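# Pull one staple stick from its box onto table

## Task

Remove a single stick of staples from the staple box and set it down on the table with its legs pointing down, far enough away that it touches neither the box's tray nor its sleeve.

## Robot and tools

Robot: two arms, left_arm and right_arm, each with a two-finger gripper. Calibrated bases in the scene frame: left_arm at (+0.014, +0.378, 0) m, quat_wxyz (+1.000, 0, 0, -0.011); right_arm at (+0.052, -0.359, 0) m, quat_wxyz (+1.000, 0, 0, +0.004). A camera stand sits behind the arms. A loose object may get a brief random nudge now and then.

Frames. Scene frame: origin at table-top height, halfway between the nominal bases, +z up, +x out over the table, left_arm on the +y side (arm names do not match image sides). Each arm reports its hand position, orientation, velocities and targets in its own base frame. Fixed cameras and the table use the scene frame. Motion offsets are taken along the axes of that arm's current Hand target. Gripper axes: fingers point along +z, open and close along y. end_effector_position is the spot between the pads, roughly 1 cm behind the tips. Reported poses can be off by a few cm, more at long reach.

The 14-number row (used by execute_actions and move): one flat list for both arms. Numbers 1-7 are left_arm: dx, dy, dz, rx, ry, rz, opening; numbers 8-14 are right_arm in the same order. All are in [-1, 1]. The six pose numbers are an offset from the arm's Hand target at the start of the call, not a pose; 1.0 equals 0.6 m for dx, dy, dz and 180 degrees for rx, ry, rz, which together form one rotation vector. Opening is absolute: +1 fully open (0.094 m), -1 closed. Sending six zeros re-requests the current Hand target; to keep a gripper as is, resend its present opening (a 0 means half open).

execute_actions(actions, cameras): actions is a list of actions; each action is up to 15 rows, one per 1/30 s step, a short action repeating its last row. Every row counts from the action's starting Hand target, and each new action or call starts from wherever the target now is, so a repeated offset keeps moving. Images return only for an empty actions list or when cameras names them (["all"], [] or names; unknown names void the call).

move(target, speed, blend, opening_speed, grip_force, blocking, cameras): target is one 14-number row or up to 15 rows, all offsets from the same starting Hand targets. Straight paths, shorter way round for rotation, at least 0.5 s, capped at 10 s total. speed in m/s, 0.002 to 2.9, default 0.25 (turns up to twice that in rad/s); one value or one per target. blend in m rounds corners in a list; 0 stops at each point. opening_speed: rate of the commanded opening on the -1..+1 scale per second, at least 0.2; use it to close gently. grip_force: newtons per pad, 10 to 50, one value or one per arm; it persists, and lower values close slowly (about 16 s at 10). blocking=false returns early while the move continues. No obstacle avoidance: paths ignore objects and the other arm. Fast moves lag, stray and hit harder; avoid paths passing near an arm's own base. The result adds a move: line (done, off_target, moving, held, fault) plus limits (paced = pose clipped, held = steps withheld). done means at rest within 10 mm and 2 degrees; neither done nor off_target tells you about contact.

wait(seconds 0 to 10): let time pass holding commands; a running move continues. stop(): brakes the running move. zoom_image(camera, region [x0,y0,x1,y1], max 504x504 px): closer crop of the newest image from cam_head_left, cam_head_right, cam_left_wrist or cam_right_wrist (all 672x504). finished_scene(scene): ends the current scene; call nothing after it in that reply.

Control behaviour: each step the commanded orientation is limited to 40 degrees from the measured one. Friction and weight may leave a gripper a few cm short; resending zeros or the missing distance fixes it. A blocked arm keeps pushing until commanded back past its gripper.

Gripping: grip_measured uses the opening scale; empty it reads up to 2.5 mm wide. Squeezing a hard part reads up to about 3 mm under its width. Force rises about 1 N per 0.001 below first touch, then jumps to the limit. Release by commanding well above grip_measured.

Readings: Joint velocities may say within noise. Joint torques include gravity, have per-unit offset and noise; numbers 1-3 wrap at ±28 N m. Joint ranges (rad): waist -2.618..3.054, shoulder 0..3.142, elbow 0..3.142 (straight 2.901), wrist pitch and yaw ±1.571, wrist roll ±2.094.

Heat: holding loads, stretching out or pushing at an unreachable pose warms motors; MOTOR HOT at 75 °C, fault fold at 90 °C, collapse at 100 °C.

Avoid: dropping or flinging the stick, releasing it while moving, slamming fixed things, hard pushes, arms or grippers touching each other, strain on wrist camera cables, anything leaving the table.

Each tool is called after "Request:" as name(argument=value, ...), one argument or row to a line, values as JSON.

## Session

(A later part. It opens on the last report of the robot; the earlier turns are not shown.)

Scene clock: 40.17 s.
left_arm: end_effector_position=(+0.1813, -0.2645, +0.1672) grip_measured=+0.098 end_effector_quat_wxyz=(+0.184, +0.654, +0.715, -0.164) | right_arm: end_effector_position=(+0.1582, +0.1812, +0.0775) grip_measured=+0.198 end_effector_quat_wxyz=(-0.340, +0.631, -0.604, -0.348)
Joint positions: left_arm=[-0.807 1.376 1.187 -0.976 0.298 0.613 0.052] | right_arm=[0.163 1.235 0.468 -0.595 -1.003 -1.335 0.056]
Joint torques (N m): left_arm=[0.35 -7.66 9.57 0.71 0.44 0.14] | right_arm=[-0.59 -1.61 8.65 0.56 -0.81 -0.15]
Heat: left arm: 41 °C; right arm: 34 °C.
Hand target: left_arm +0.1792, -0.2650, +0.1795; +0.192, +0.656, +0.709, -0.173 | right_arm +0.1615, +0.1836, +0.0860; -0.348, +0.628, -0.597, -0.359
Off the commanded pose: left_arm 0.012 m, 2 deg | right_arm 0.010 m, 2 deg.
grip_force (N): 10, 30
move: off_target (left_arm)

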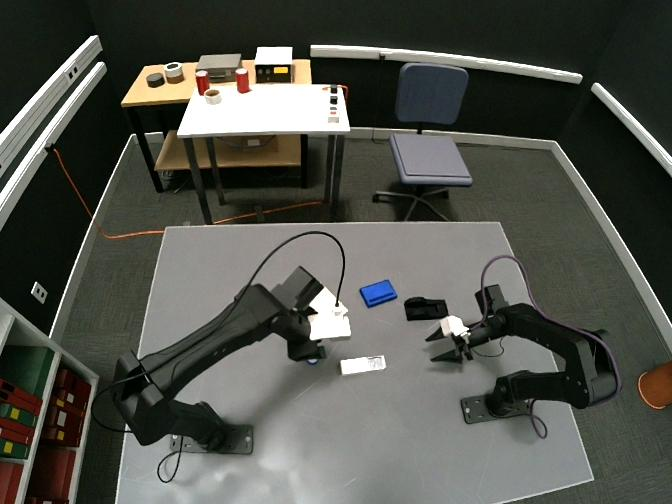

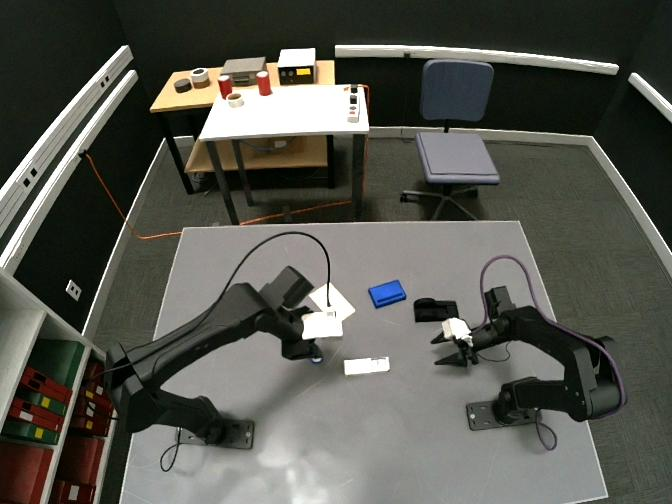

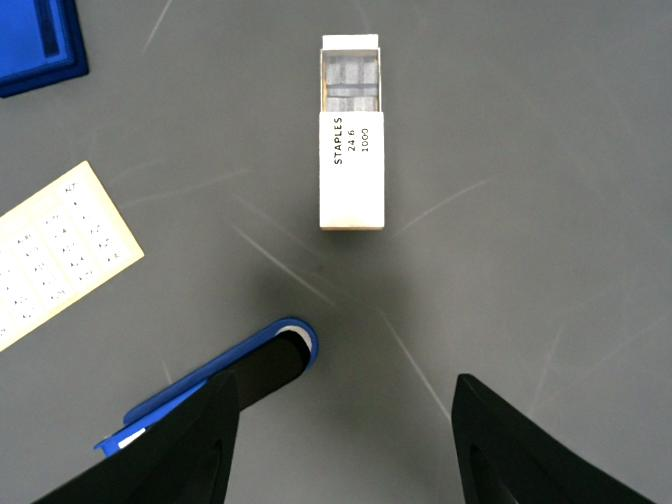

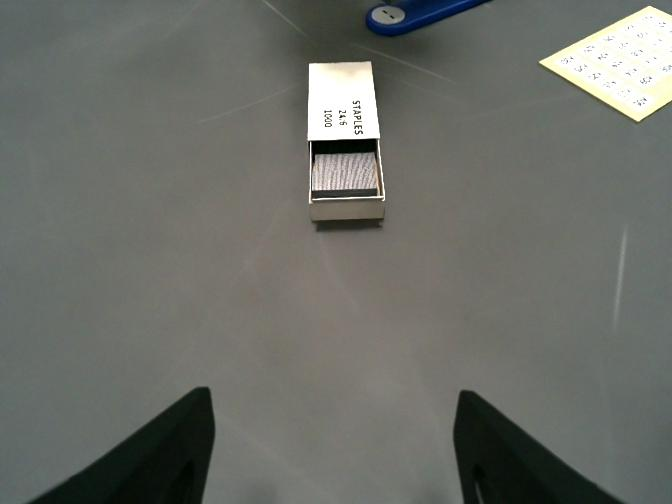

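Request:
move(
  target=[0,0,0,0,0,0,0.1,-0.1915,0.004,0.085,0.265,0.257,0.464,-0.3],
  speed=0.4,
  cameras=["all"],
)

Scene clock: 44.70 s.
left_arm: end_effector_position=(+0.1813, -0.2645, +0.1672) grip_measured=+0.098 end_effector_quat_wxyz=(+0.184, +0.654, +0.715, -0.164) | right_arm: end_effector_position=(+0.1534, +0.2817, +0.1617) grip_measured=-0.298 end_effector_quat_wxyz=(+0.005, -0.004, +1.000, +0.008)
Joint positions: left_arm=[-0.807 1.376 1.187 -0.976 0.298 0.613 0.052] | right_arm=[1.069 1.747 1.64 -1.445 0.001 1.061 0.033]
Joint torques (N m): left_arm=[0.47 -7.62 9.57 0.71 0.41 0.11] | right_arm=[0.27 -5.52 9.21 0.19 -0.02 0.12]
Heat: left arm: 42 °C; right arm: 35 °C.
Hand target: left_arm +0.1792, -0.2650, +0.1795; +0.192, +0.656, +0.709, -0.173 | right_arm +0.1538, +0.2850, +0.1599; +0.000, +0.000, +1.000, +0.000
Off the commanded pose: left_arm 0.012 m, 2 deg | right_arm 0.004 m, 1 deg.
grip_force (N): 10, 30
move: off_target (left_arm)

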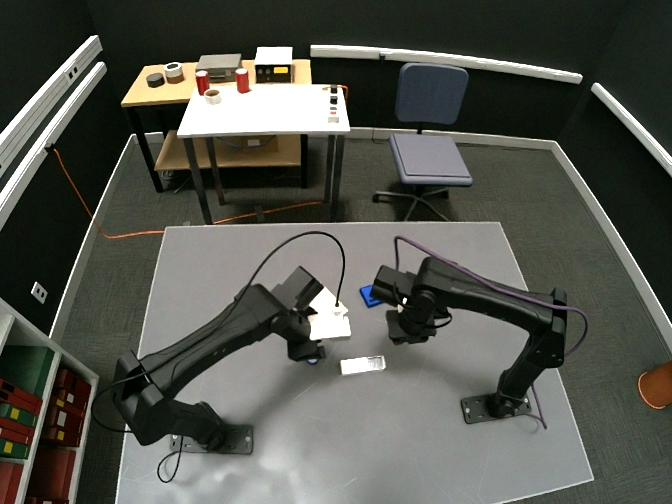

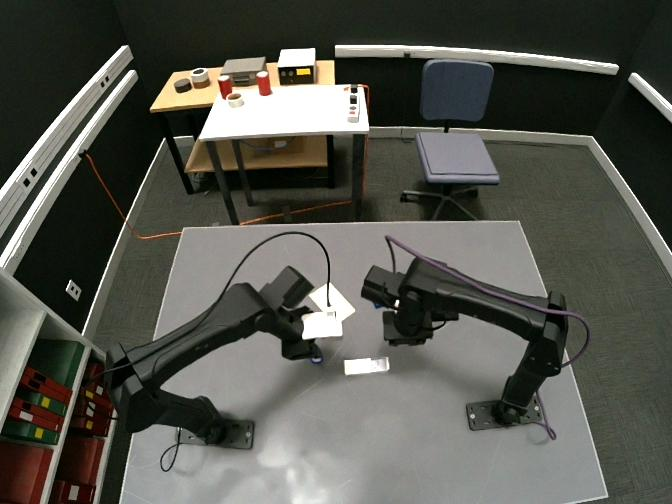

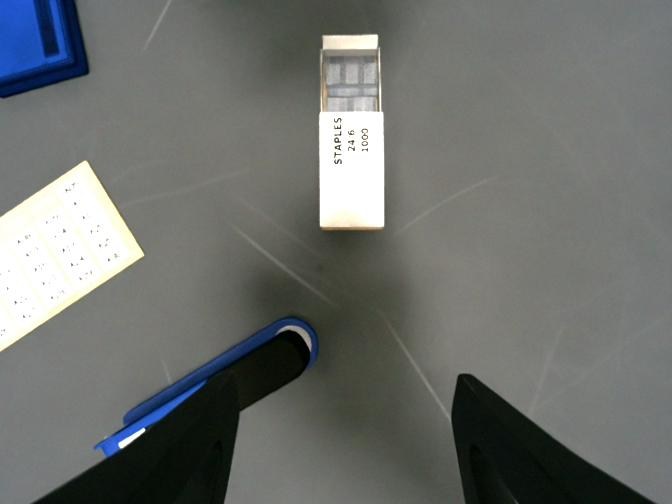

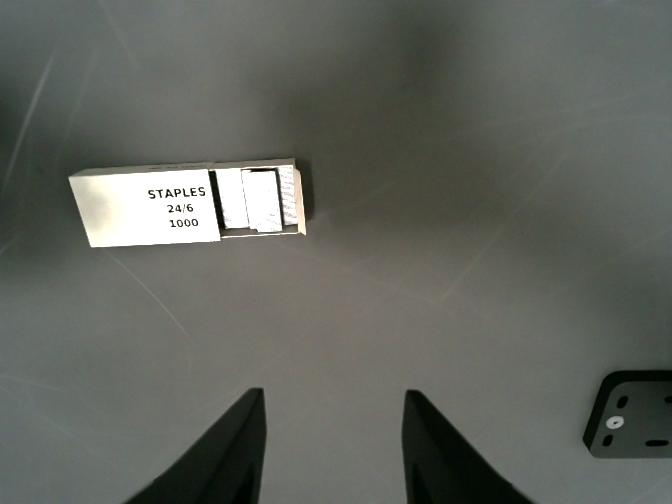

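Request:
zoom_image(
  camera="cam_right_wrist",
  region=[190, 130, 330, 270],
)

Scaled by 3.600 from the camera's 672x504 image, which has a finer 960x720 frame.

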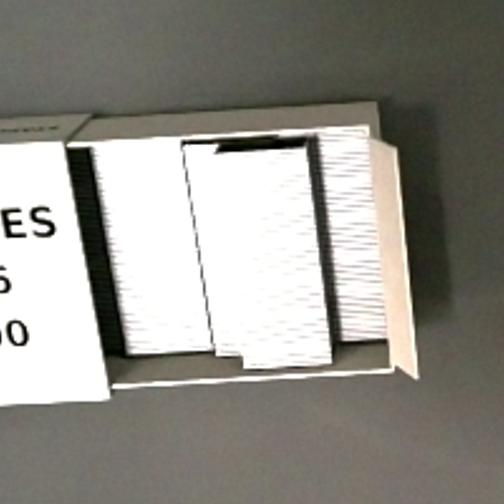

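Request:
move(
  target=[0,0,0,0,0,0,0.1,-0.0188,0.0577,0.16,0,0,-0.0194,-0.6],
  speed=0.2,
  grip_force=[10,50],
  cameras=["cam_left_wrist","cam_right_wrist"],
)

Scene clock: 47.53 s.
left_arm: end_effector_position=(+0.1813, -0.2645, +0.1672) grip_measured=+0.098 end_effector_quat_wxyz=(+0.184, +0.654, +0.715, -0.164) | right_arm: end_effector_position=(+0.1675, +0.3206, +0.0752) grip_measured=-0.598 end_effector_quat_wxyz=(+0.006, -0.024, +1.000, +0.012)
Joint positions: left_arm=[-0.807 1.376 1.187 -0.976 0.298 0.613 0.052] | right_arm=[1.086 1.905 1.497 -1.136 0 1.039 0.019]
Joint torques (N m): left_arm=[0.39 -7.49 9.63 0.7 0.45 0.1] | right_arm=[0.4 -7.32 5.52 0.51 0 -0.12]
Heat: left arm: 42 °C; right arm: 35 °C.
Hand target: left_arm +0.1792, -0.2650, +0.1795; +0.192, +0.656, +0.709, -0.173 | right_arm +0.1651, +0.3195, +0.0639; +0.000, -0.030, +1.000, +0.000
Off the commanded pose: left_arm 0.012 m, 2 deg | right_arm 0.012 m, 2 deg.
grip_force (N): 10, 50
move: off_target (left_arm, right_arm)
Images, in order (width x height): cam_left_wrist 672x504, cam_right_wrist 672x504.

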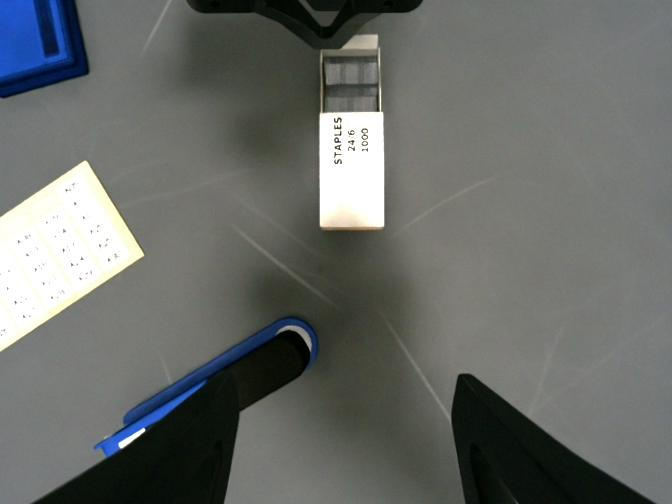

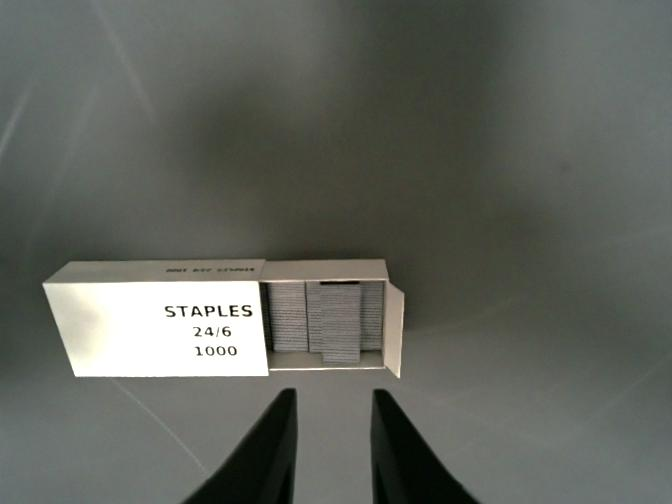

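Request:
zoom_image(
  camera="cam_right_wrist",
  region=[250, 250, 430, 430],
)

Scaled by 2.800 from the camera's 672x504 image, which has a finer 960x720 frame.

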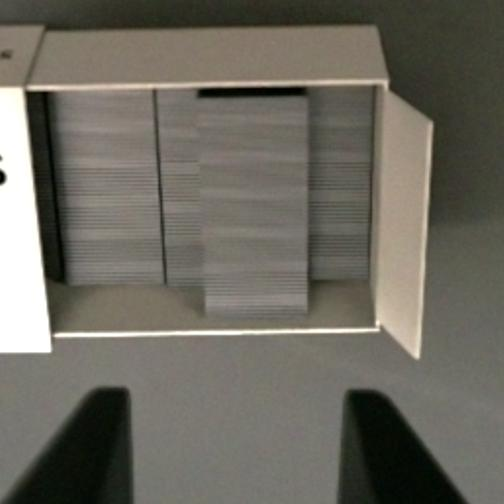

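Request:
execute_actions(
  actions=[
    [[0,0,0,0,0,0,0.1,0.0085,-0.0013,0.016,0,0,0,-0.6],[0,0,0,0,0,0,0.1,0.0185,0.0087,0.025,0,0,0,-0.6],[0,0,0,0,0,0,0.1,0.0185,0.0087,0.025,0,0,0,-0.6],[0,0,0,0,0,0,0.1,0.0185,0.0087,0.025,0,0,0,-0.6],[0,0,0,0,0,0,0.1,-0.0015,-0.0113,0.03,0,0,0,-0.6],[0,0,0,0,0,0,0.1,-0.0015,-0.0113,0.03,0,0,0,-0.6],[0,0,0,0,0,0,0.1,-0.0015,-0.0113,0.03,0,0,0,-0.6],[0,0,0,0,0,0,0.1,0.0135,0.0037,0.0315,0,0,0,-0.6],[0,0,0,0,0,0,0.1,0.0135,0.0037,0.0315,0,0,0,-0.6],[0,0,0,0,0,0,0.1,0.0085,-0.0013,0.0315,0,0,0,-0.6]],
  ],
  cameras=["cam_left_wrist","cam_right_wrist"],
)

Request:
zoom_image(
  camera="cam_right_wrist",
  region=[230, 270, 430, 470],
)

Scene clock: 49.53 s.
left_arm: end_effector_position=(+0.1813, -0.2645, +0.1672) grip_measured=+0.098 end_effector_quat_wxyz=(+0.184, +0.654, +0.715, -0.164) | right_arm: end_effector_position=(+0.1614, +0.3218, +0.0572) grip_measured=-0.598 end_effector_quat_wxyz=(+0.005, -0.031, +0.999, +0.014)
Joint positions: left_arm=[-0.807 1.376 1.187 -0.976 0.298 0.613 0.052] | right_arm=[1.101 1.91 1.43 -1.061 -0.004 1.039 0.019]
Joint torques (N m): left_arm=[0.47 -7.31 9.44 0.68 0.45 0.11] | right_arm=[0.05 -7.27 5.2 0.51 0.03 0.02]
Heat: left arm: 42 °C; right arm: 35 °C.
Hand target: left_arm +0.1792, -0.2650, +0.1795; +0.192, +0.656, +0.709, -0.173 | right_arm +0.1602, +0.3185, +0.0450; +0.000, -0.030, +1.000, +0.000
Off the commanded pose: left_arm 0.012 m, 2 deg | right_arm 0.013 m, 2 deg.
grip_force (N): 10, 50
Images, in order (width x height): cam_left_wrist 672x504, cam_right_wrist 672x504.

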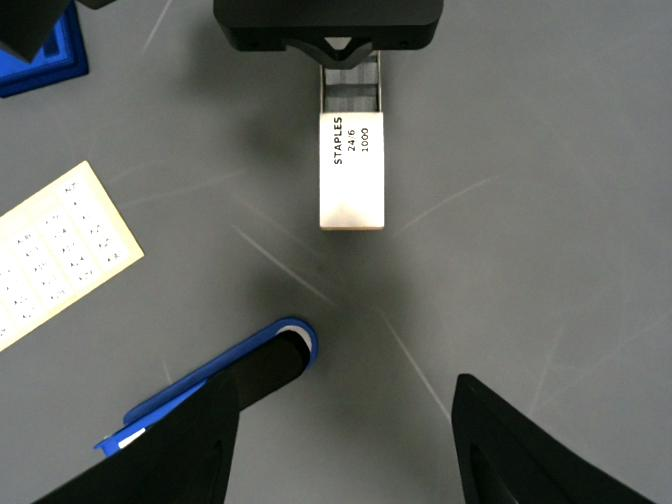

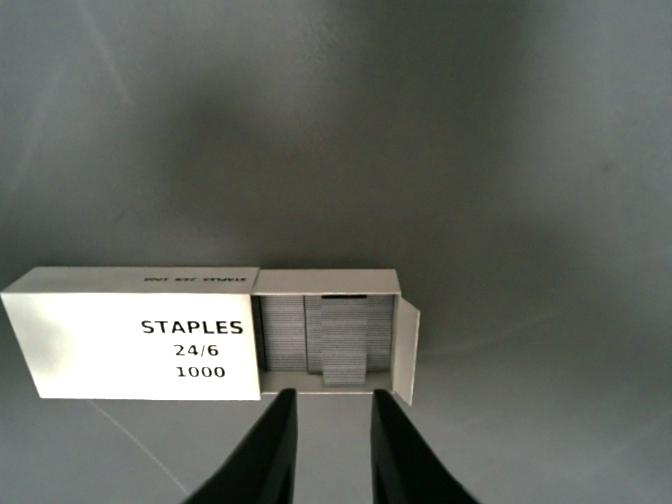

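Scaled by 2.520 from the camera's 672x504 image, which has a finer 960x720 frame.

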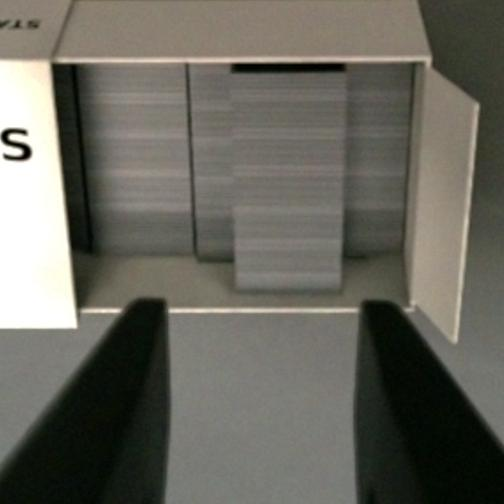

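Request:
execute_actions(
  actions=[
    [[0,0,0,0,0,0,0.1,0.0203,0.0153,0.008,0,0,0,-0.6],[0,0,0,0,0,0,0.1,0.0203,0.0153,0.008,0,0,0,-0.6],[0,0,0,0,0,0,0.1,0.0203,0.0153,0.008,0,0,0,-0.6],[0,0,0,0,0,0,0.1,-0.0097,-0.0147,0.008,0,0,0,-0.6],[0,0,0,0,0,0,0.1,-0.0097,-0.0147,0.008,0,0,0,-0.6],[0,0,0,0,0,0,0.1,-0.0097,-0.0147,0.008,0,0,0,-0.6],[0,0,0,0,0,0,0.1,0.0133,0.0083,0.008,0,0,0,-0.6],[0,0,0,0,0,0,0.1,0.0133,0.0083,0.008,0,0,0,-0.6],[0,0,0,0,0,0,0.1,0.0133,0.0083,0.008,0,0,0,-0.6],[0,0,0,0,0,0,0.1,0.0003,-0.0067,0.008,0,0,0,-0.6],[0,0,0,0,0,0,0.1,0.0003,-0.0067,0.008,0,0,0,-0.6],[0,0,0,0,0,0,0.1,0.0003,-0.0067,0.008,0,0,0,-0.6],[0,0,0,0,0,0,0.1,0.0053,0.0003,0.008,0,0,0,-0.6]],
  ],
  cameras=["cam_left_wrist","cam_right_wrist"],
)

Request:
zoom_image(
  camera="cam_right_wrist",
  region=[230, 270, 430, 470],
)

Scene clock: 51.17 s.
left_arm: end_effector_position=(+0.1813, -0.2645, +0.1672) grip_measured=+0.098 end_effector_quat_wxyz=(+0.184, +0.654, +0.715, -0.164) | right_arm: end_effector_position=(+0.1584, +0.3208, +0.0509) grip_measured=-0.598 end_effector_quat_wxyz=(+0.003, -0.030, +0.999, +0.013)
Joint positions: left_arm=[-0.807 1.376 1.187 -0.976 0.298 0.613 0.052] | right_arm=[1.106 1.911 1.405 -1.039 -0.007 1.046 0.019]
Joint torques (N m): left_arm=[0.5 -7.61 9.74 0.74 0.4 0.14] | right_arm=[0.27 -7.34 5.6 0.5 0.06 0.03]
Heat: left arm: 42 °C; right arm: 35 °C.
Hand target: left_arm +0.1792, -0.2650, +0.1795; +0.192, +0.656, +0.709, -0.173 | right_arm +0.1569, +0.3185, +0.0402; +0.000, -0.030, +1.000, +0.000
Off the commanded pose: left_arm 0.012 m, 2 deg | right_arm 0.011 m, 2 deg.
led back after a hold (right arm): the arm was led back toward your command in small steps, so it may still be short of it.
grip_force (N): 10, 50
pose unreachable (right arm): on one or more control steps of this call, first in action 0 (counted from 0), this arm could not follow its commanded pose, so it was not sent that pose on those steps. It may still have moved: this result reports where it is.
cause: moving toward the commanded pose would bring a part of the arm too close to another arm (this arm's wrist (the part past joint 4) and the left arm's wrist camera, 9 mm apart when this arm was first held).
Images, in order (width x height): cam_left_wrist 672x504, cam_right_wrist 672x504.

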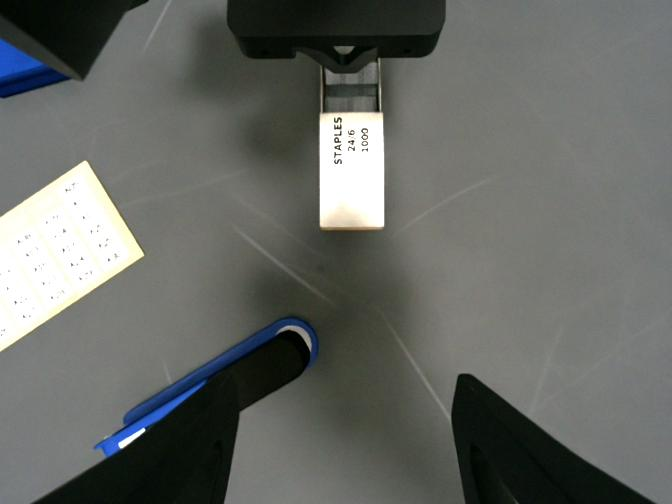

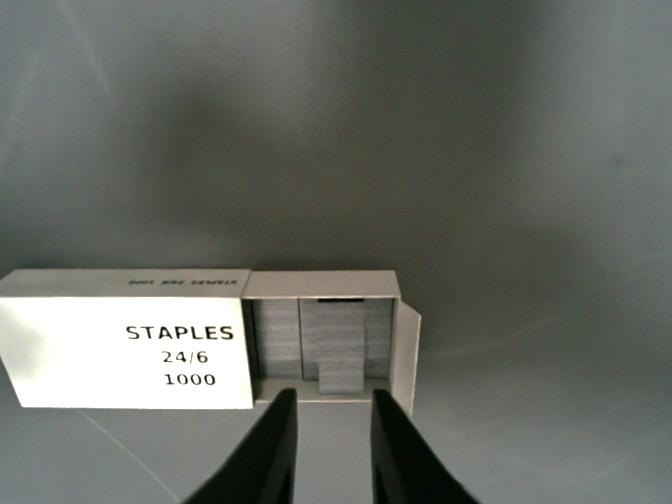

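Scaled by 2.520 from the camera's 672x504 image, which has a finer 960x720 frame.

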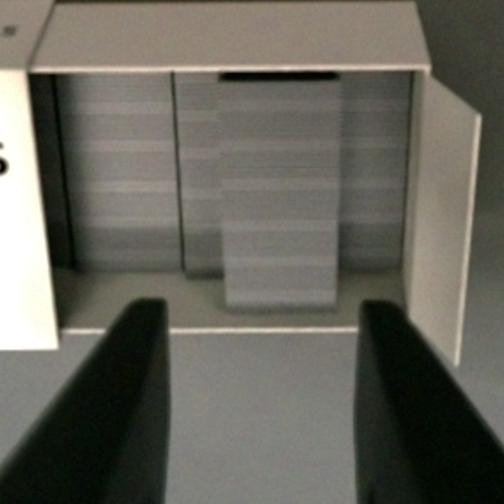

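Request:
move(
  target=[0.144,0,-0.15,0,0,0,0.1,0,0,0,0,0,0,-0.6],
  speed=0.25,
)

Request:
execute_actions(
  actions=[
    [[0,0,0,0,0,0,0.1,0.0215,0.0153,0.004,0,0,0,-0.6],[0,0,0,0,0,0,0.1,0.0215,0.0153,0.004,0,0,0,-0.6],[0,0,0,0,0,0,0.1,0.0215,0.0153,0.004,0,0,0,-0.6],[0,0,0,0,0,0,0.1,-0.0085,-0.0147,0.004,0,0,0,-0.6],[0,0,0,0,0,0,0.1,-0.0085,-0.0147,0.004,0,0,0,-0.6],[0,0,0,0,0,0,0.1,-0.0085,-0.0147,0.004,0,0,0,-0.6],[0,0,0,0,0,0,0.1,0.0145,0.0083,0.004,0,0,0,-0.6],[0,0,0,0,0,0,0.1,0.0145,0.0083,0.004,0,0,0,-0.6],[0,0,0,0,0,0,0.1,0.0145,0.0083,0.004,0,0,0,-0.6],[0,0,0,0,0,0,0.1,0.0015,-0.0067,0.004,0,0,0,-0.6],[0,0,0,0,0,0,0.1,0.0015,-0.0067,0.004,0,0,0,-0.6],[0,0,0,0,0,0,0.1,0.0015,-0.0067,0.004,0,0,0,-0.6],[0,0,0,0,0,0,0.1,0.0065,0.0005,0.004,0,0,0,-0.6]],
  ],
  cameras=["cam_left_wrist","cam_right_wrist"],
)

Request:
zoom_image(
  camera="cam_right_wrist",
  region=[230, 270, 430, 470],
)

Scene clock: 53.93 s.
left_arm: end_effector_position=(+0.1715, -0.1431, +0.2062) grip_measured=+0.098 end_effector_quat_wxyz=(+0.187, +0.655, +0.714, -0.162) | right_arm: end_effector_position=(+0.1584, +0.3208, +0.0509) grip_measured=-0.598 end_effector_quat_wxyz=(+0.003, -0.030, +0.999, +0.013)
Joint positions: left_arm=[-0.345 1.156 1.207 -1.385 0.445 1.087 0.052] | right_arm=[1.106 1.911 1.405 -1.039 -0.007 1.046 0.019]
Joint torques (N m): left_arm=[0.54 -2.4 9.51 0.37 0.56 0.11] | right_arm=[0.32 -7.28 5.55 0.5 0.06 0.03]
Heat: left arm: 42 °C; right arm: 35 °C.
Hand target: left_arm +0.1697, -0.1455, +0.2142; +0.192, +0.656, +0.709, -0.173 | right_arm +0.1569, +0.3185, +0.0402; +0.000, -0.030, +1.000, +0.000
Off the commanded pose: left_arm 0.009 m, 1 deg | right_arm 0.011 m, 2 deg.
grip_force (N): 10, 50
move: off_target (right_arm)

Scene clock: 54.63 s.
left_arm: end_effector_position=(+0.1714, -0.1432, +0.2062) grip_measured=+0.098 end_effector_quat_wxyz=(+0.187, +0.656, +0.713, -0.163) | right_arm: end_effector_position=(+0.1538, +0.3207, +0.0468) grip_measured=-0.598 end_effector_quat_wxyz=(+0.002, -0.030, +0.999, +0.011)
Joint positions: left_arm=[-0.345 1.156 1.207 -1.385 0.446 1.088 0.052] | right_arm=[1.117 1.911 1.39 -1.027 -0.007 1.056 0.019]
Joint torques (N m): left_arm=[0.44 -2.52 9.26 0.31 0.57 0.13] | right_arm=[0.24 -7.53 5.64 0.48 0.07 0.02]
Heat: left arm: 42 °C; right arm: 35 °C.
Hand target: left_arm +0.1696, -0.1456, +0.2142; +0.192, +0.656, +0.709, -0.173 | right_arm +0.1531, +0.3185, +0.0379; +0.000, -0.030, +1.000, +0.000
Off the commanded pose: left_arm 0.009 m, 1 deg | right_arm 0.009 m, 1 deg.
grip_force (N): 10, 50
Images, in order (width x height): cam_left_wrist 672x504, cam_right_wrist 672x504.

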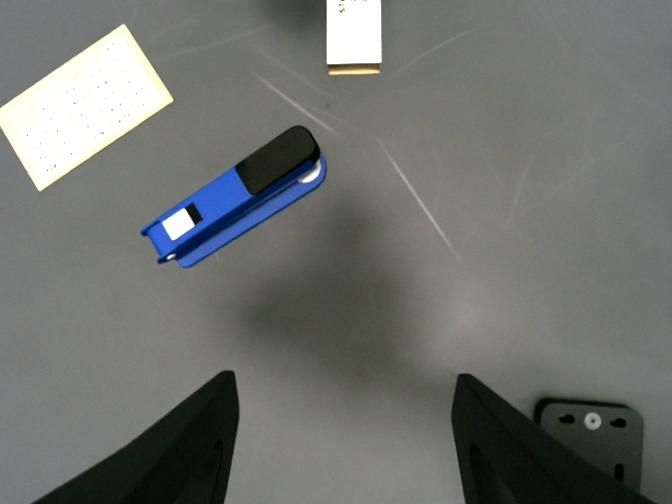

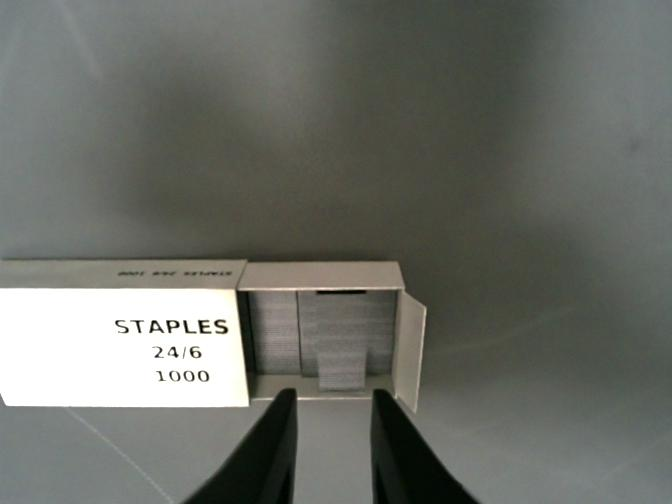

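Scaled by 2.520 from the camera's 672x504 image, which has a finer 960x720 frame.

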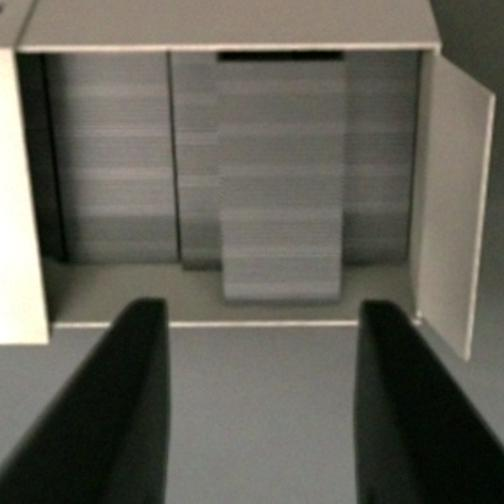

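Request:
execute_actions(
  actions=[
    [[0,0,0,0,0,0,0.1,0.0125,0.0117,0.013,0,0,0,-0.62],[0,0,0,0,0,0,0.1,0.0125,0.0117,0.013,0,0,0,-0.62],[0,0,0,0,0,0,0.1,0.0125,0.0117,0.013,0,0,0,-0.62],[0,0,0,0,0,0,0.1,-0.0155,-0.0183,0.013,0,0,0,-0.62],[0,0,0,0,0,0,0.1,-0.0155,-0.0183,0.013,0,0,0,-0.62],[0,0,0,0,0,0,0.1,-0.0155,-0.0183,0.013,0,0,0,-0.62],[0,0,0,0,0,0,0.1,0.0055,0.0047,0.013,0,0,0,-0.62],[0,0,0,0,0,0,0.1,0.0055,0.0047,0.013,0,0,0,-0.62],[0,0,0,0,0,0,0.1,0.0055,0.0047,0.013,0,0,0,-0.62],[0,0,0,0,0,0,0.1,-0.0075,-0.0103,0.013,0,0,0,-0.62],[0,0,0,0,0,0,0.1,-0.0075,-0.0103,0.013,0,0,0,-0.62],[0,0,0,0,0,0,0.1,-0.0075,-0.0103,0.013,0,0,0,-0.62],[0,0,0,0,0,0,0.1,-0.0025,-0.0033,0.013,0,0,0,-0.62]],
  ],
  cameras=["cam_right_wrist"],
)

Request:
zoom_image(
  camera="cam_right_wrist",
  region=[230, 270, 430, 470],
)

Scene clock: 56.30 s.
left_arm: end_effector_position=(+0.1714, -0.1432, +0.2062) grip_measured=+0.098 end_effector_quat_wxyz=(+0.187, +0.656, +0.713, -0.163) | right_arm: end_effector_position=(+0.1555, +0.3190, +0.0401) grip_measured=-0.618 end_effector_quat_wxyz=(+0.002, -0.030, +0.999, +0.012)
Joint positions: left_arm=[-0.345 1.156 1.207 -1.385 0.446 1.088 0.052] | right_arm=[1.111 1.914 1.365 -0.998 -0.007 1.051 0.018]
Joint torques (N m): left_arm=[0.53 -2.44 9.36 0.39 0.59 0.11] | right_arm=[0.21 -7.31 5.6 0.5 0.04 0.01]
Heat: left arm: 43 °C; right arm: 35 °C.
Hand target: left_arm +0.1696, -0.1456, +0.2142; +0.192, +0.656, +0.709, -0.173 | right_arm +0.1547, +0.3168, +0.0301; +0.000, -0.030, +1.000, +0.000
Off the commanded pose: left_arm 0.009 m, 1 deg | right_arm 0.010 m, 1 deg.
grip_force (N): 10, 50
Images, in order (width x height): cam_right_wrist 672x504.

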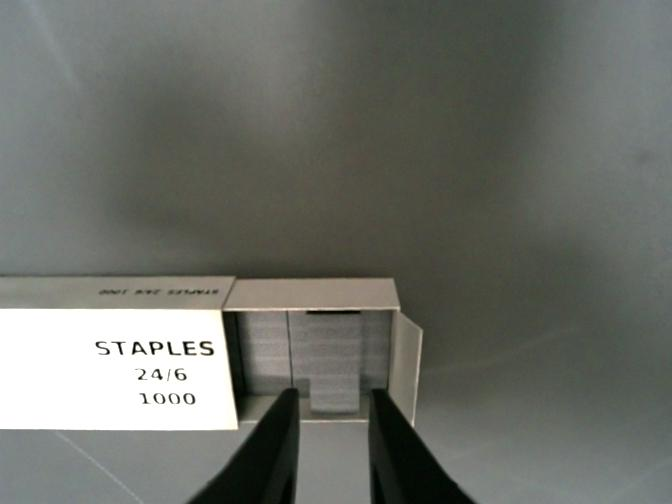

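Scaled by 2.520 from the camera's 672x504 image, which has a finer 960x720 frame.

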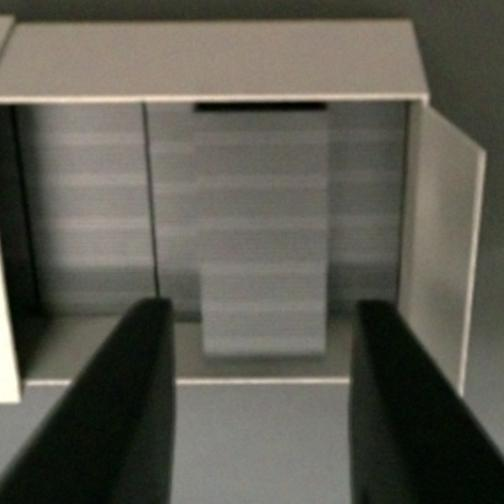

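Request:
move(
  target=[0,0,0,0,0,0,0.1,0,0,0.0368,0,0,0,-0.58],
  speed=0.05,
  cameras=["cam_right_wrist"],
)

Request:
zoom_image(
  camera="cam_right_wrist",
  region=[230, 280, 430, 480],
)

Scene clock: 58.00 s.
left_arm: end_effector_position=(+0.1714, -0.1432, +0.2062) grip_measured=+0.098 end_effector_quat_wxyz=(+0.187, +0.656, +0.713, -0.163) | right_arm: end_effector_position=(+0.1571, +0.3221, +0.0226) grip_measured=-0.582 end_effector_quat_wxyz=(+0.006, -0.030, +0.999, +0.018)
Joint positions: left_arm=[-0.345 1.156 1.207 -1.385 0.446 1.088 0.052] | right_arm=[1.111 1.937 1.322 -0.919 -0.007 1.051 0.02]
Joint torques (N m): left_arm=[0.7 -2.41 9.37 0.34 0.5 0.13] | right_arm=[0.24 -6.86 4.79 0.56 0.06 0.01]
Heat: left arm: 43 °C; right arm: 34 °C.
Hand target: left_arm +0.1696, -0.1456, +0.2142; +0.192, +0.656, +0.709, -0.173 | right_arm +0.1546, +0.3166, +0.0079; +0.000, -0.030, +1.000, +0.000
Off the commanded pose: left_arm 0.009 m, 1 deg | right_arm 0.016 m, 2 deg.
grip_force (N): 10, 50
move: off_target (right_arm)
Images, in order (width x height): cam_right_wrist 672x504.

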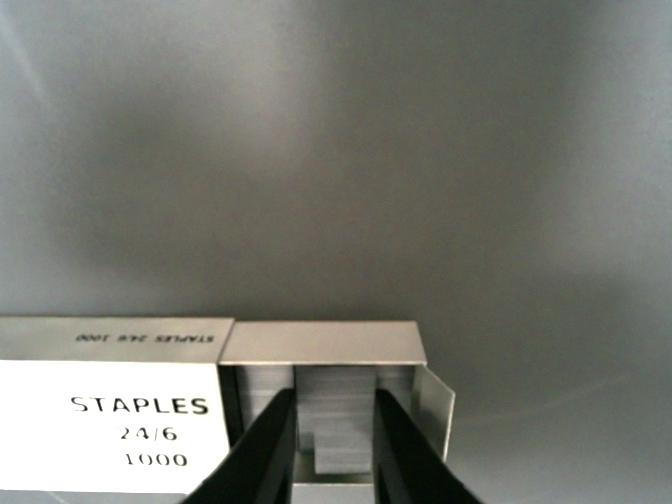

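Scaled by 2.520 from the camera's 672x504 image, which has a finer 960x720 frame.

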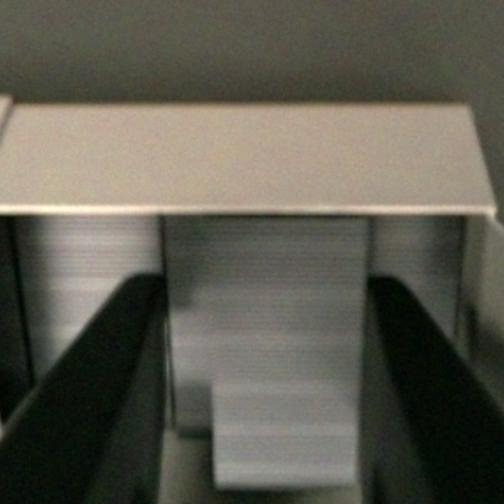

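Request:
move(
  target=[
    [0,0,0,0,0,0,0.1,0.0083,-0.015,-0.05,0,0,0,-0.58],
    [0,0,0,0,0,0,0.1,0.0033,-0.0055,0.0,0,0,0,-0.58],
  ],
  speed=0.05,
  blend=0.003,
  cameras=["cam_right_wrist"],
)

Request:
zoom_image(
  camera="cam_right_wrist",
  region=[230, 280, 430, 480],
)

Scene clock: 60.27 s.
left_arm: end_effector_position=(+0.1714, -0.1432, +0.2062) grip_measured=+0.098 end_effector_quat_wxyz=(+0.187, +0.656, +0.713, -0.163) | right_arm: end_effector_position=(+0.1546, +0.3171, +0.0191) grip_measured=-0.582 end_effector_quat_wxyz=(+0.002, -0.030, +1.000, +0.011)
Joint positions: left_arm=[-0.345 1.156 1.207 -1.385 0.446 1.088 0.052] | right_arm=[1.111 1.937 1.308 -0.922 -0.007 1.051 0.02]
Joint torques (N m): left_arm=[0.51 -2.61 9.31 0.34 0.5 0.13] | right_arm=[0.24 -7.65 4.37 0.61 0.07 0.01]
Heat: left arm: 43 °C; right arm: 34 °C.
Hand target: left_arm +0.1696, -0.1456, +0.2142; +0.192, +0.656, +0.709, -0.173 | right_arm +0.1529, +0.3133, +0.0079; +0.000, -0.030, +1.000, +0.000
Off the commanded pose: left_arm 0.009 m, 1 deg | right_arm 0.012 m, 1 deg.
grip_force (N): 10, 50
move: off_target (right_arm)
Images, in order (width x height): cam_right_wrist 672x504.

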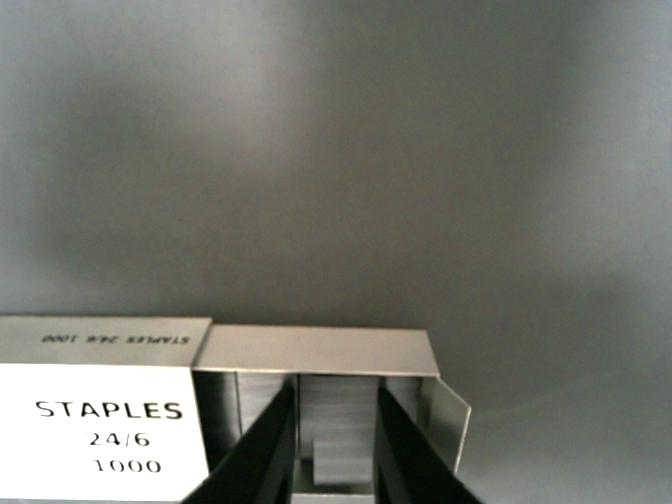

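Scaled by 2.520 from the camera's 672x504 image, which has a finer 960x720 frame.

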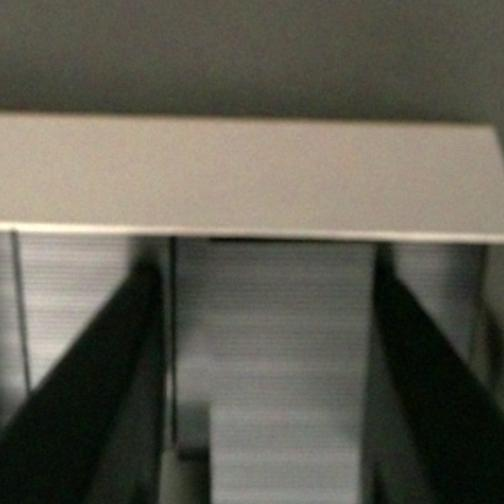

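Request:
move(
  target=[
    [0,0,0,0,0,0,0.1,0,0.003,-0.012,0,0,0,-0.58],
    [0,0,0,0,0,0,0.1,0,0.003,-0.012,0,0,0,-0.85],
  ],
  speed=0.03,
  grip_force=[10,25],
  opening_speed=0.3,
  cameras=["cam_right_wrist"],
)

Request:
zoom_image(
  camera="cam_right_wrist",
  region=[230, 280, 430, 480],
)

Scene clock: 63.10 s.
left_arm: end_effector_position=(+0.1714, -0.1432, +0.2062) grip_measured=+0.098 end_effector_quat_wxyz=(+0.187, +0.656, +0.713, -0.163) | right_arm: end_effector_position=(+0.1546, +0.3172, +0.0191) grip_measured=-0.691 end_effector_quat_wxyz=(+0.002, -0.030, +0.999, +0.011)
Joint positions: left_arm=[-0.345 1.156 1.207 -1.385 0.446 1.088 0.052] | right_arm=[1.111 1.937 1.308 -0.921 -0.007 1.051 0.015]
Joint torques (N m): left_arm=[0.39 -2.59 9.2 0.34 0.54 0.14] | right_arm=[0.5 -8.01 6.46 0.28 0.06 0.04]
Heat: left arm: 43 °C; right arm: 34 °C.
Hand target: left_arm +0.1696, -0.1456, +0.2142; +0.192, +0.656, +0.709, -0.173 | right_arm +0.1527, +0.3151, +0.0151; +0.000, -0.030, +1.000, +0.000
Off the commanded pose: left_arm 0.009 m, 1 deg | right_arm 0.005 m, 1 deg.
grip_force (N): 10, 25
move: done
Images, in order (width x height): cam_right_wrist 672x504.

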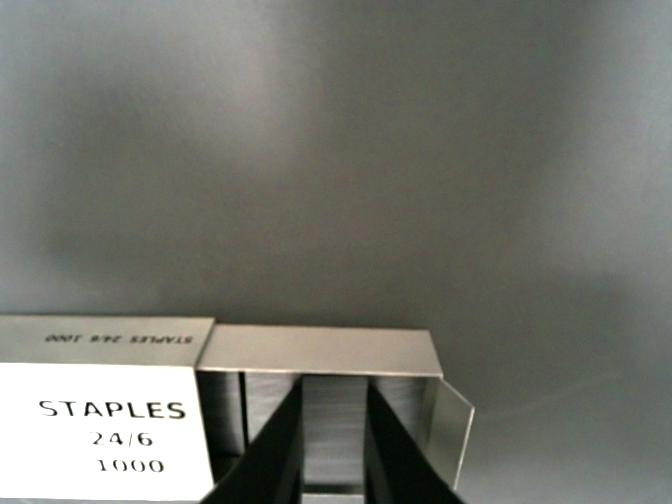

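Scaled by 2.520 from the camera's 672x504 image, which has a finer 960x720 frame.

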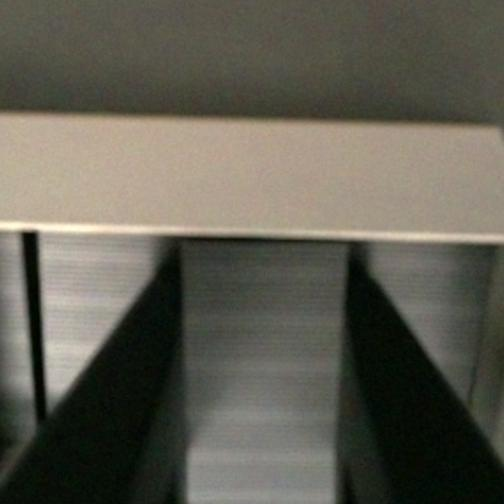

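Request:
move(
  target=[0,0,0,0,0,0,0.1,0,0,-0.08,0,0,0,-0.85],
  speed=0.05,
  cameras=["cam_right_wrist"],
)

Request:
zoom_image(
  camera="cam_right_wrist",
  region=[180, 250, 430, 500],
)

Scene clock: 65.27 s.
left_arm: end_effector_position=(+0.1714, -0.1432, +0.2062) grip_measured=+0.098 end_effector_quat_wxyz=(+0.187, +0.656, +0.713, -0.163) | right_arm: end_effector_position=(+0.1502, +0.3083, +0.0439) grip_measured=-0.691 end_effector_quat_wxyz=(-0.015, -0.030, +0.999, -0.020)
Joint positions: left_arm=[-0.345 1.156 1.207 -1.385 0.446 1.088 0.052] | right_arm=[1.111 1.933 1.406 -1.093 -0.007 1.051 0.015]
Joint torques (N m): left_arm=[0.58 -2.48 9.31 0.34 0.51 0.08] | right_arm=[0.51 -12.08 8.77 0.08 0.06 0.04]
Heat: left arm: 43 °C; right arm: 34 °C.
Hand target: left_arm +0.1696, -0.1456, +0.2142; +0.192, +0.656, +0.709, -0.173 | right_arm +0.1528, +0.3151, +0.0632; +0.000, -0.030, +1.000, +0.000
Off the commanded pose: left_arm 0.009 m, 1 deg | right_arm 0.021 m, 3 deg.
grip_force (N): 10, 25
move: off_target (right_arm)
Images, in order (width x height): cam_right_wrist 672x504.

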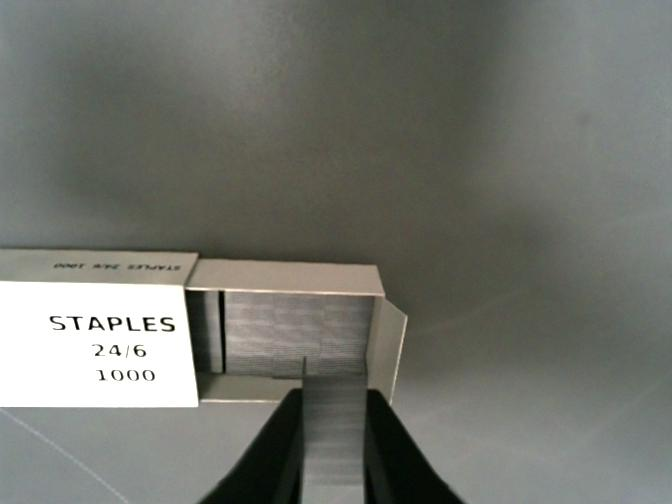

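Scaled by 2.016 from the camera's 672x504 image, which has a finer 960x720 frame.

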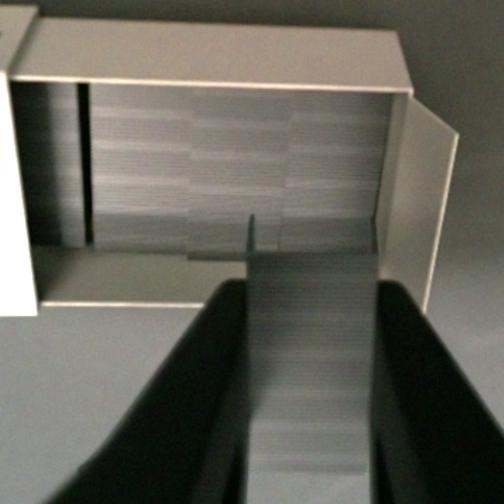

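Request:
move(
  target=[0,0,0,0,0,0,0.1,0.289,-0.0077,-0.03,0,0,0,-0.85],
  speed=0.15,
  cameras=["all"],
)

Scene clock: 75.50 s.
left_arm: end_effector_position=(+0.1714, -0.1432, +0.2062) grip_measured=+0.098 end_effector_quat_wxyz=(+0.187, +0.656, +0.713, -0.163) | right_arm: end_effector_position=(-0.0222, +0.3087, +0.0751) grip_measured=-0.691 end_effector_quat_wxyz=(-0.005, -0.036, +0.999, +0.001)
Joint positions: left_arm=[-0.345 1.156 1.207 -1.385 0.446 1.088 0.052] | right_arm=[1.634 1.733 1.279 -1.115 -0.009 1.561 0.015]
Joint torques (N m): left_arm=[0.59 -2.5 9.35 0.37 0.53 0.14] | right_arm=[-0.05 -10.11 4.94 0.13 0.08 0.13]
Heat: left arm: 44 °C; right arm: 35 °C.
Hand target: left_arm +0.1696, -0.1456, +0.2142; +0.192, +0.656, +0.709, -0.173 | right_arm -0.0200, +0.2999, +0.0811; +0.000, -0.030, +1.000, +0.000
Off the commanded pose: left_arm 0.009 m, 1 deg | right_arm 0.011 m, 1 deg.
grip_force (N): 10, 25
move: off_target (right_arm)

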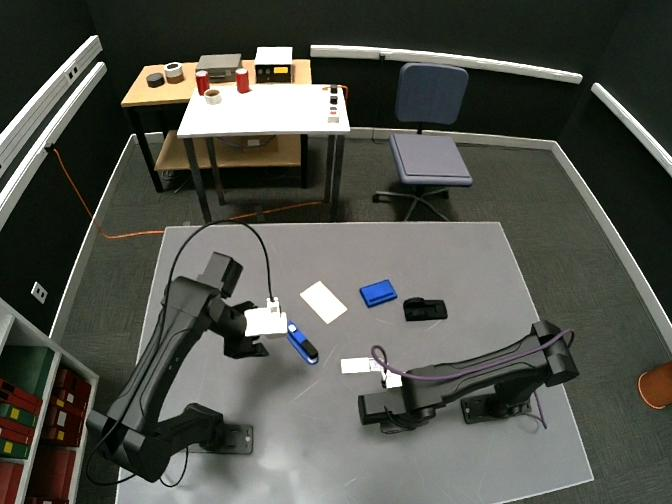

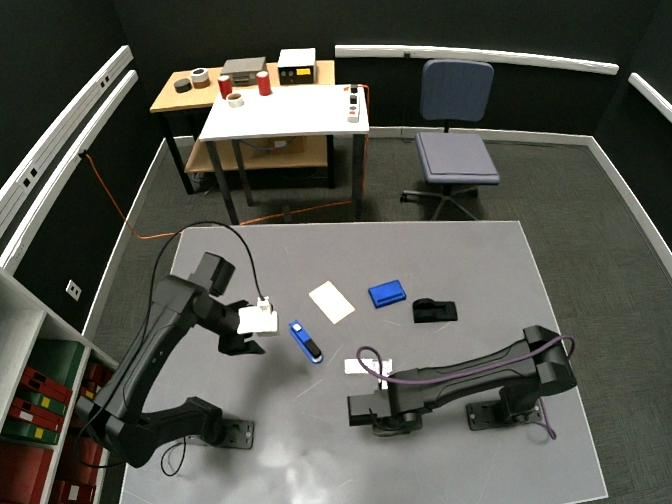

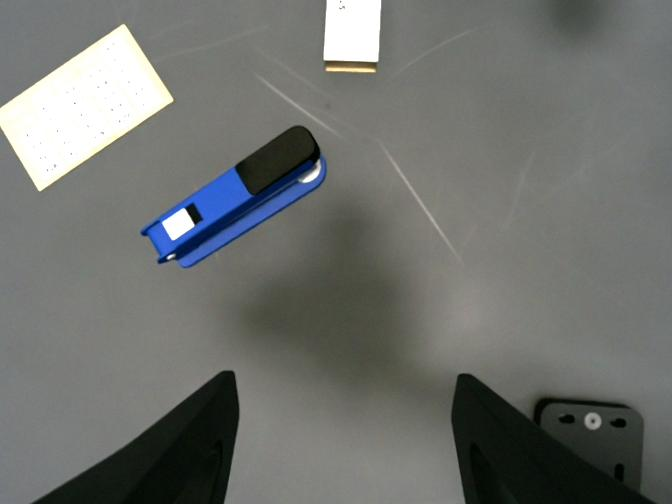

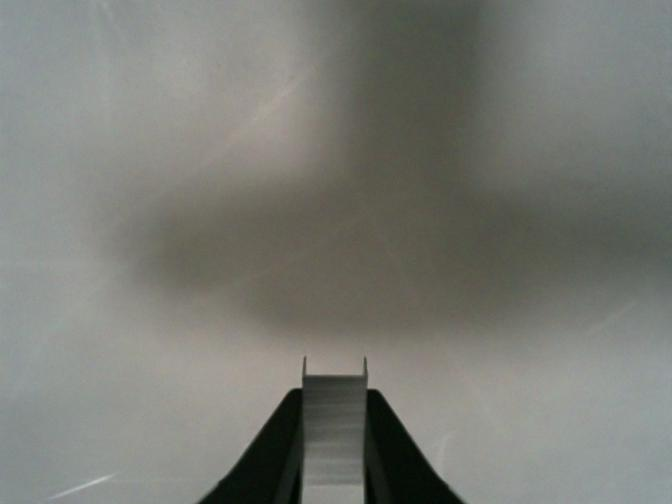

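Request:
move(
  target=[0,0,0,0,0,0,0.1,0,0,0.115,0,0,0,-0.85],
  speed=0.08,
  cameras=["cam_right_wrist"],
)

Request:
zoom_image(
  camera="cam_right_wrist",
  region=[230, 320, 430, 500],
)

Scene clock: 77.40 s.
left_arm: end_effector_position=(+0.1714, -0.1432, +0.2062) grip_measured=+0.098 end_effector_quat_wxyz=(+0.187, +0.656, +0.713, -0.163) | right_arm: end_effector_position=(-0.0221, +0.3065, +0.0234) grip_measured=-0.691 end_effector_quat_wxyz=(-0.005, -0.036, +0.999, +0.018)
Joint positions: left_arm=[-0.345 1.156 1.207 -1.385 0.446 1.088 0.052] | right_arm=[1.634 1.757 1.09 -0.869 -0.009 1.561 0.015]
Joint torques (N m): left_arm=[0.54 -2.59 9.24 0.36 0.55 0.12] | right_arm=[-0.02 -5.53 4.71 0.5 0.08 0.13]
Heat: left arm: 44 °C; right arm: 35 °C.
Hand target: left_arm +0.1696, -0.1456, +0.2142; +0.192, +0.656, +0.709, -0.173 | right_arm -0.0200, +0.3000, +0.0121; +0.000, -0.030, +1.000, +0.000
Off the commanded pose: left_arm 0.009 m, 1 deg | right_arm 0.013 m, 2 deg.
grip_force (N): 10, 25
move: off_target (right_arm)
Images, in order (width x height): cam_right_wrist 672x504.

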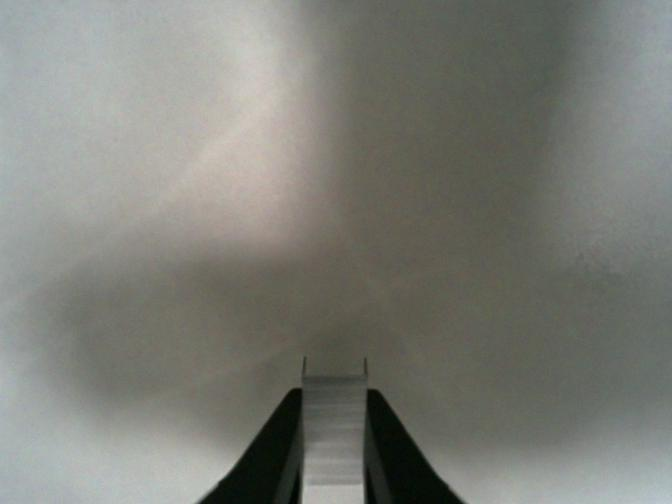

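Scaled by 2.520 from the camera's 672x504 image, which has a finer 960x720 frame.

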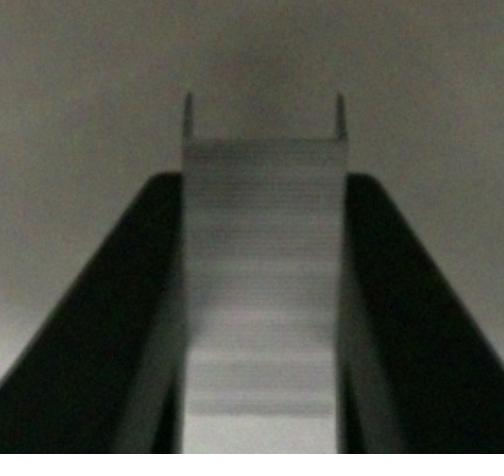

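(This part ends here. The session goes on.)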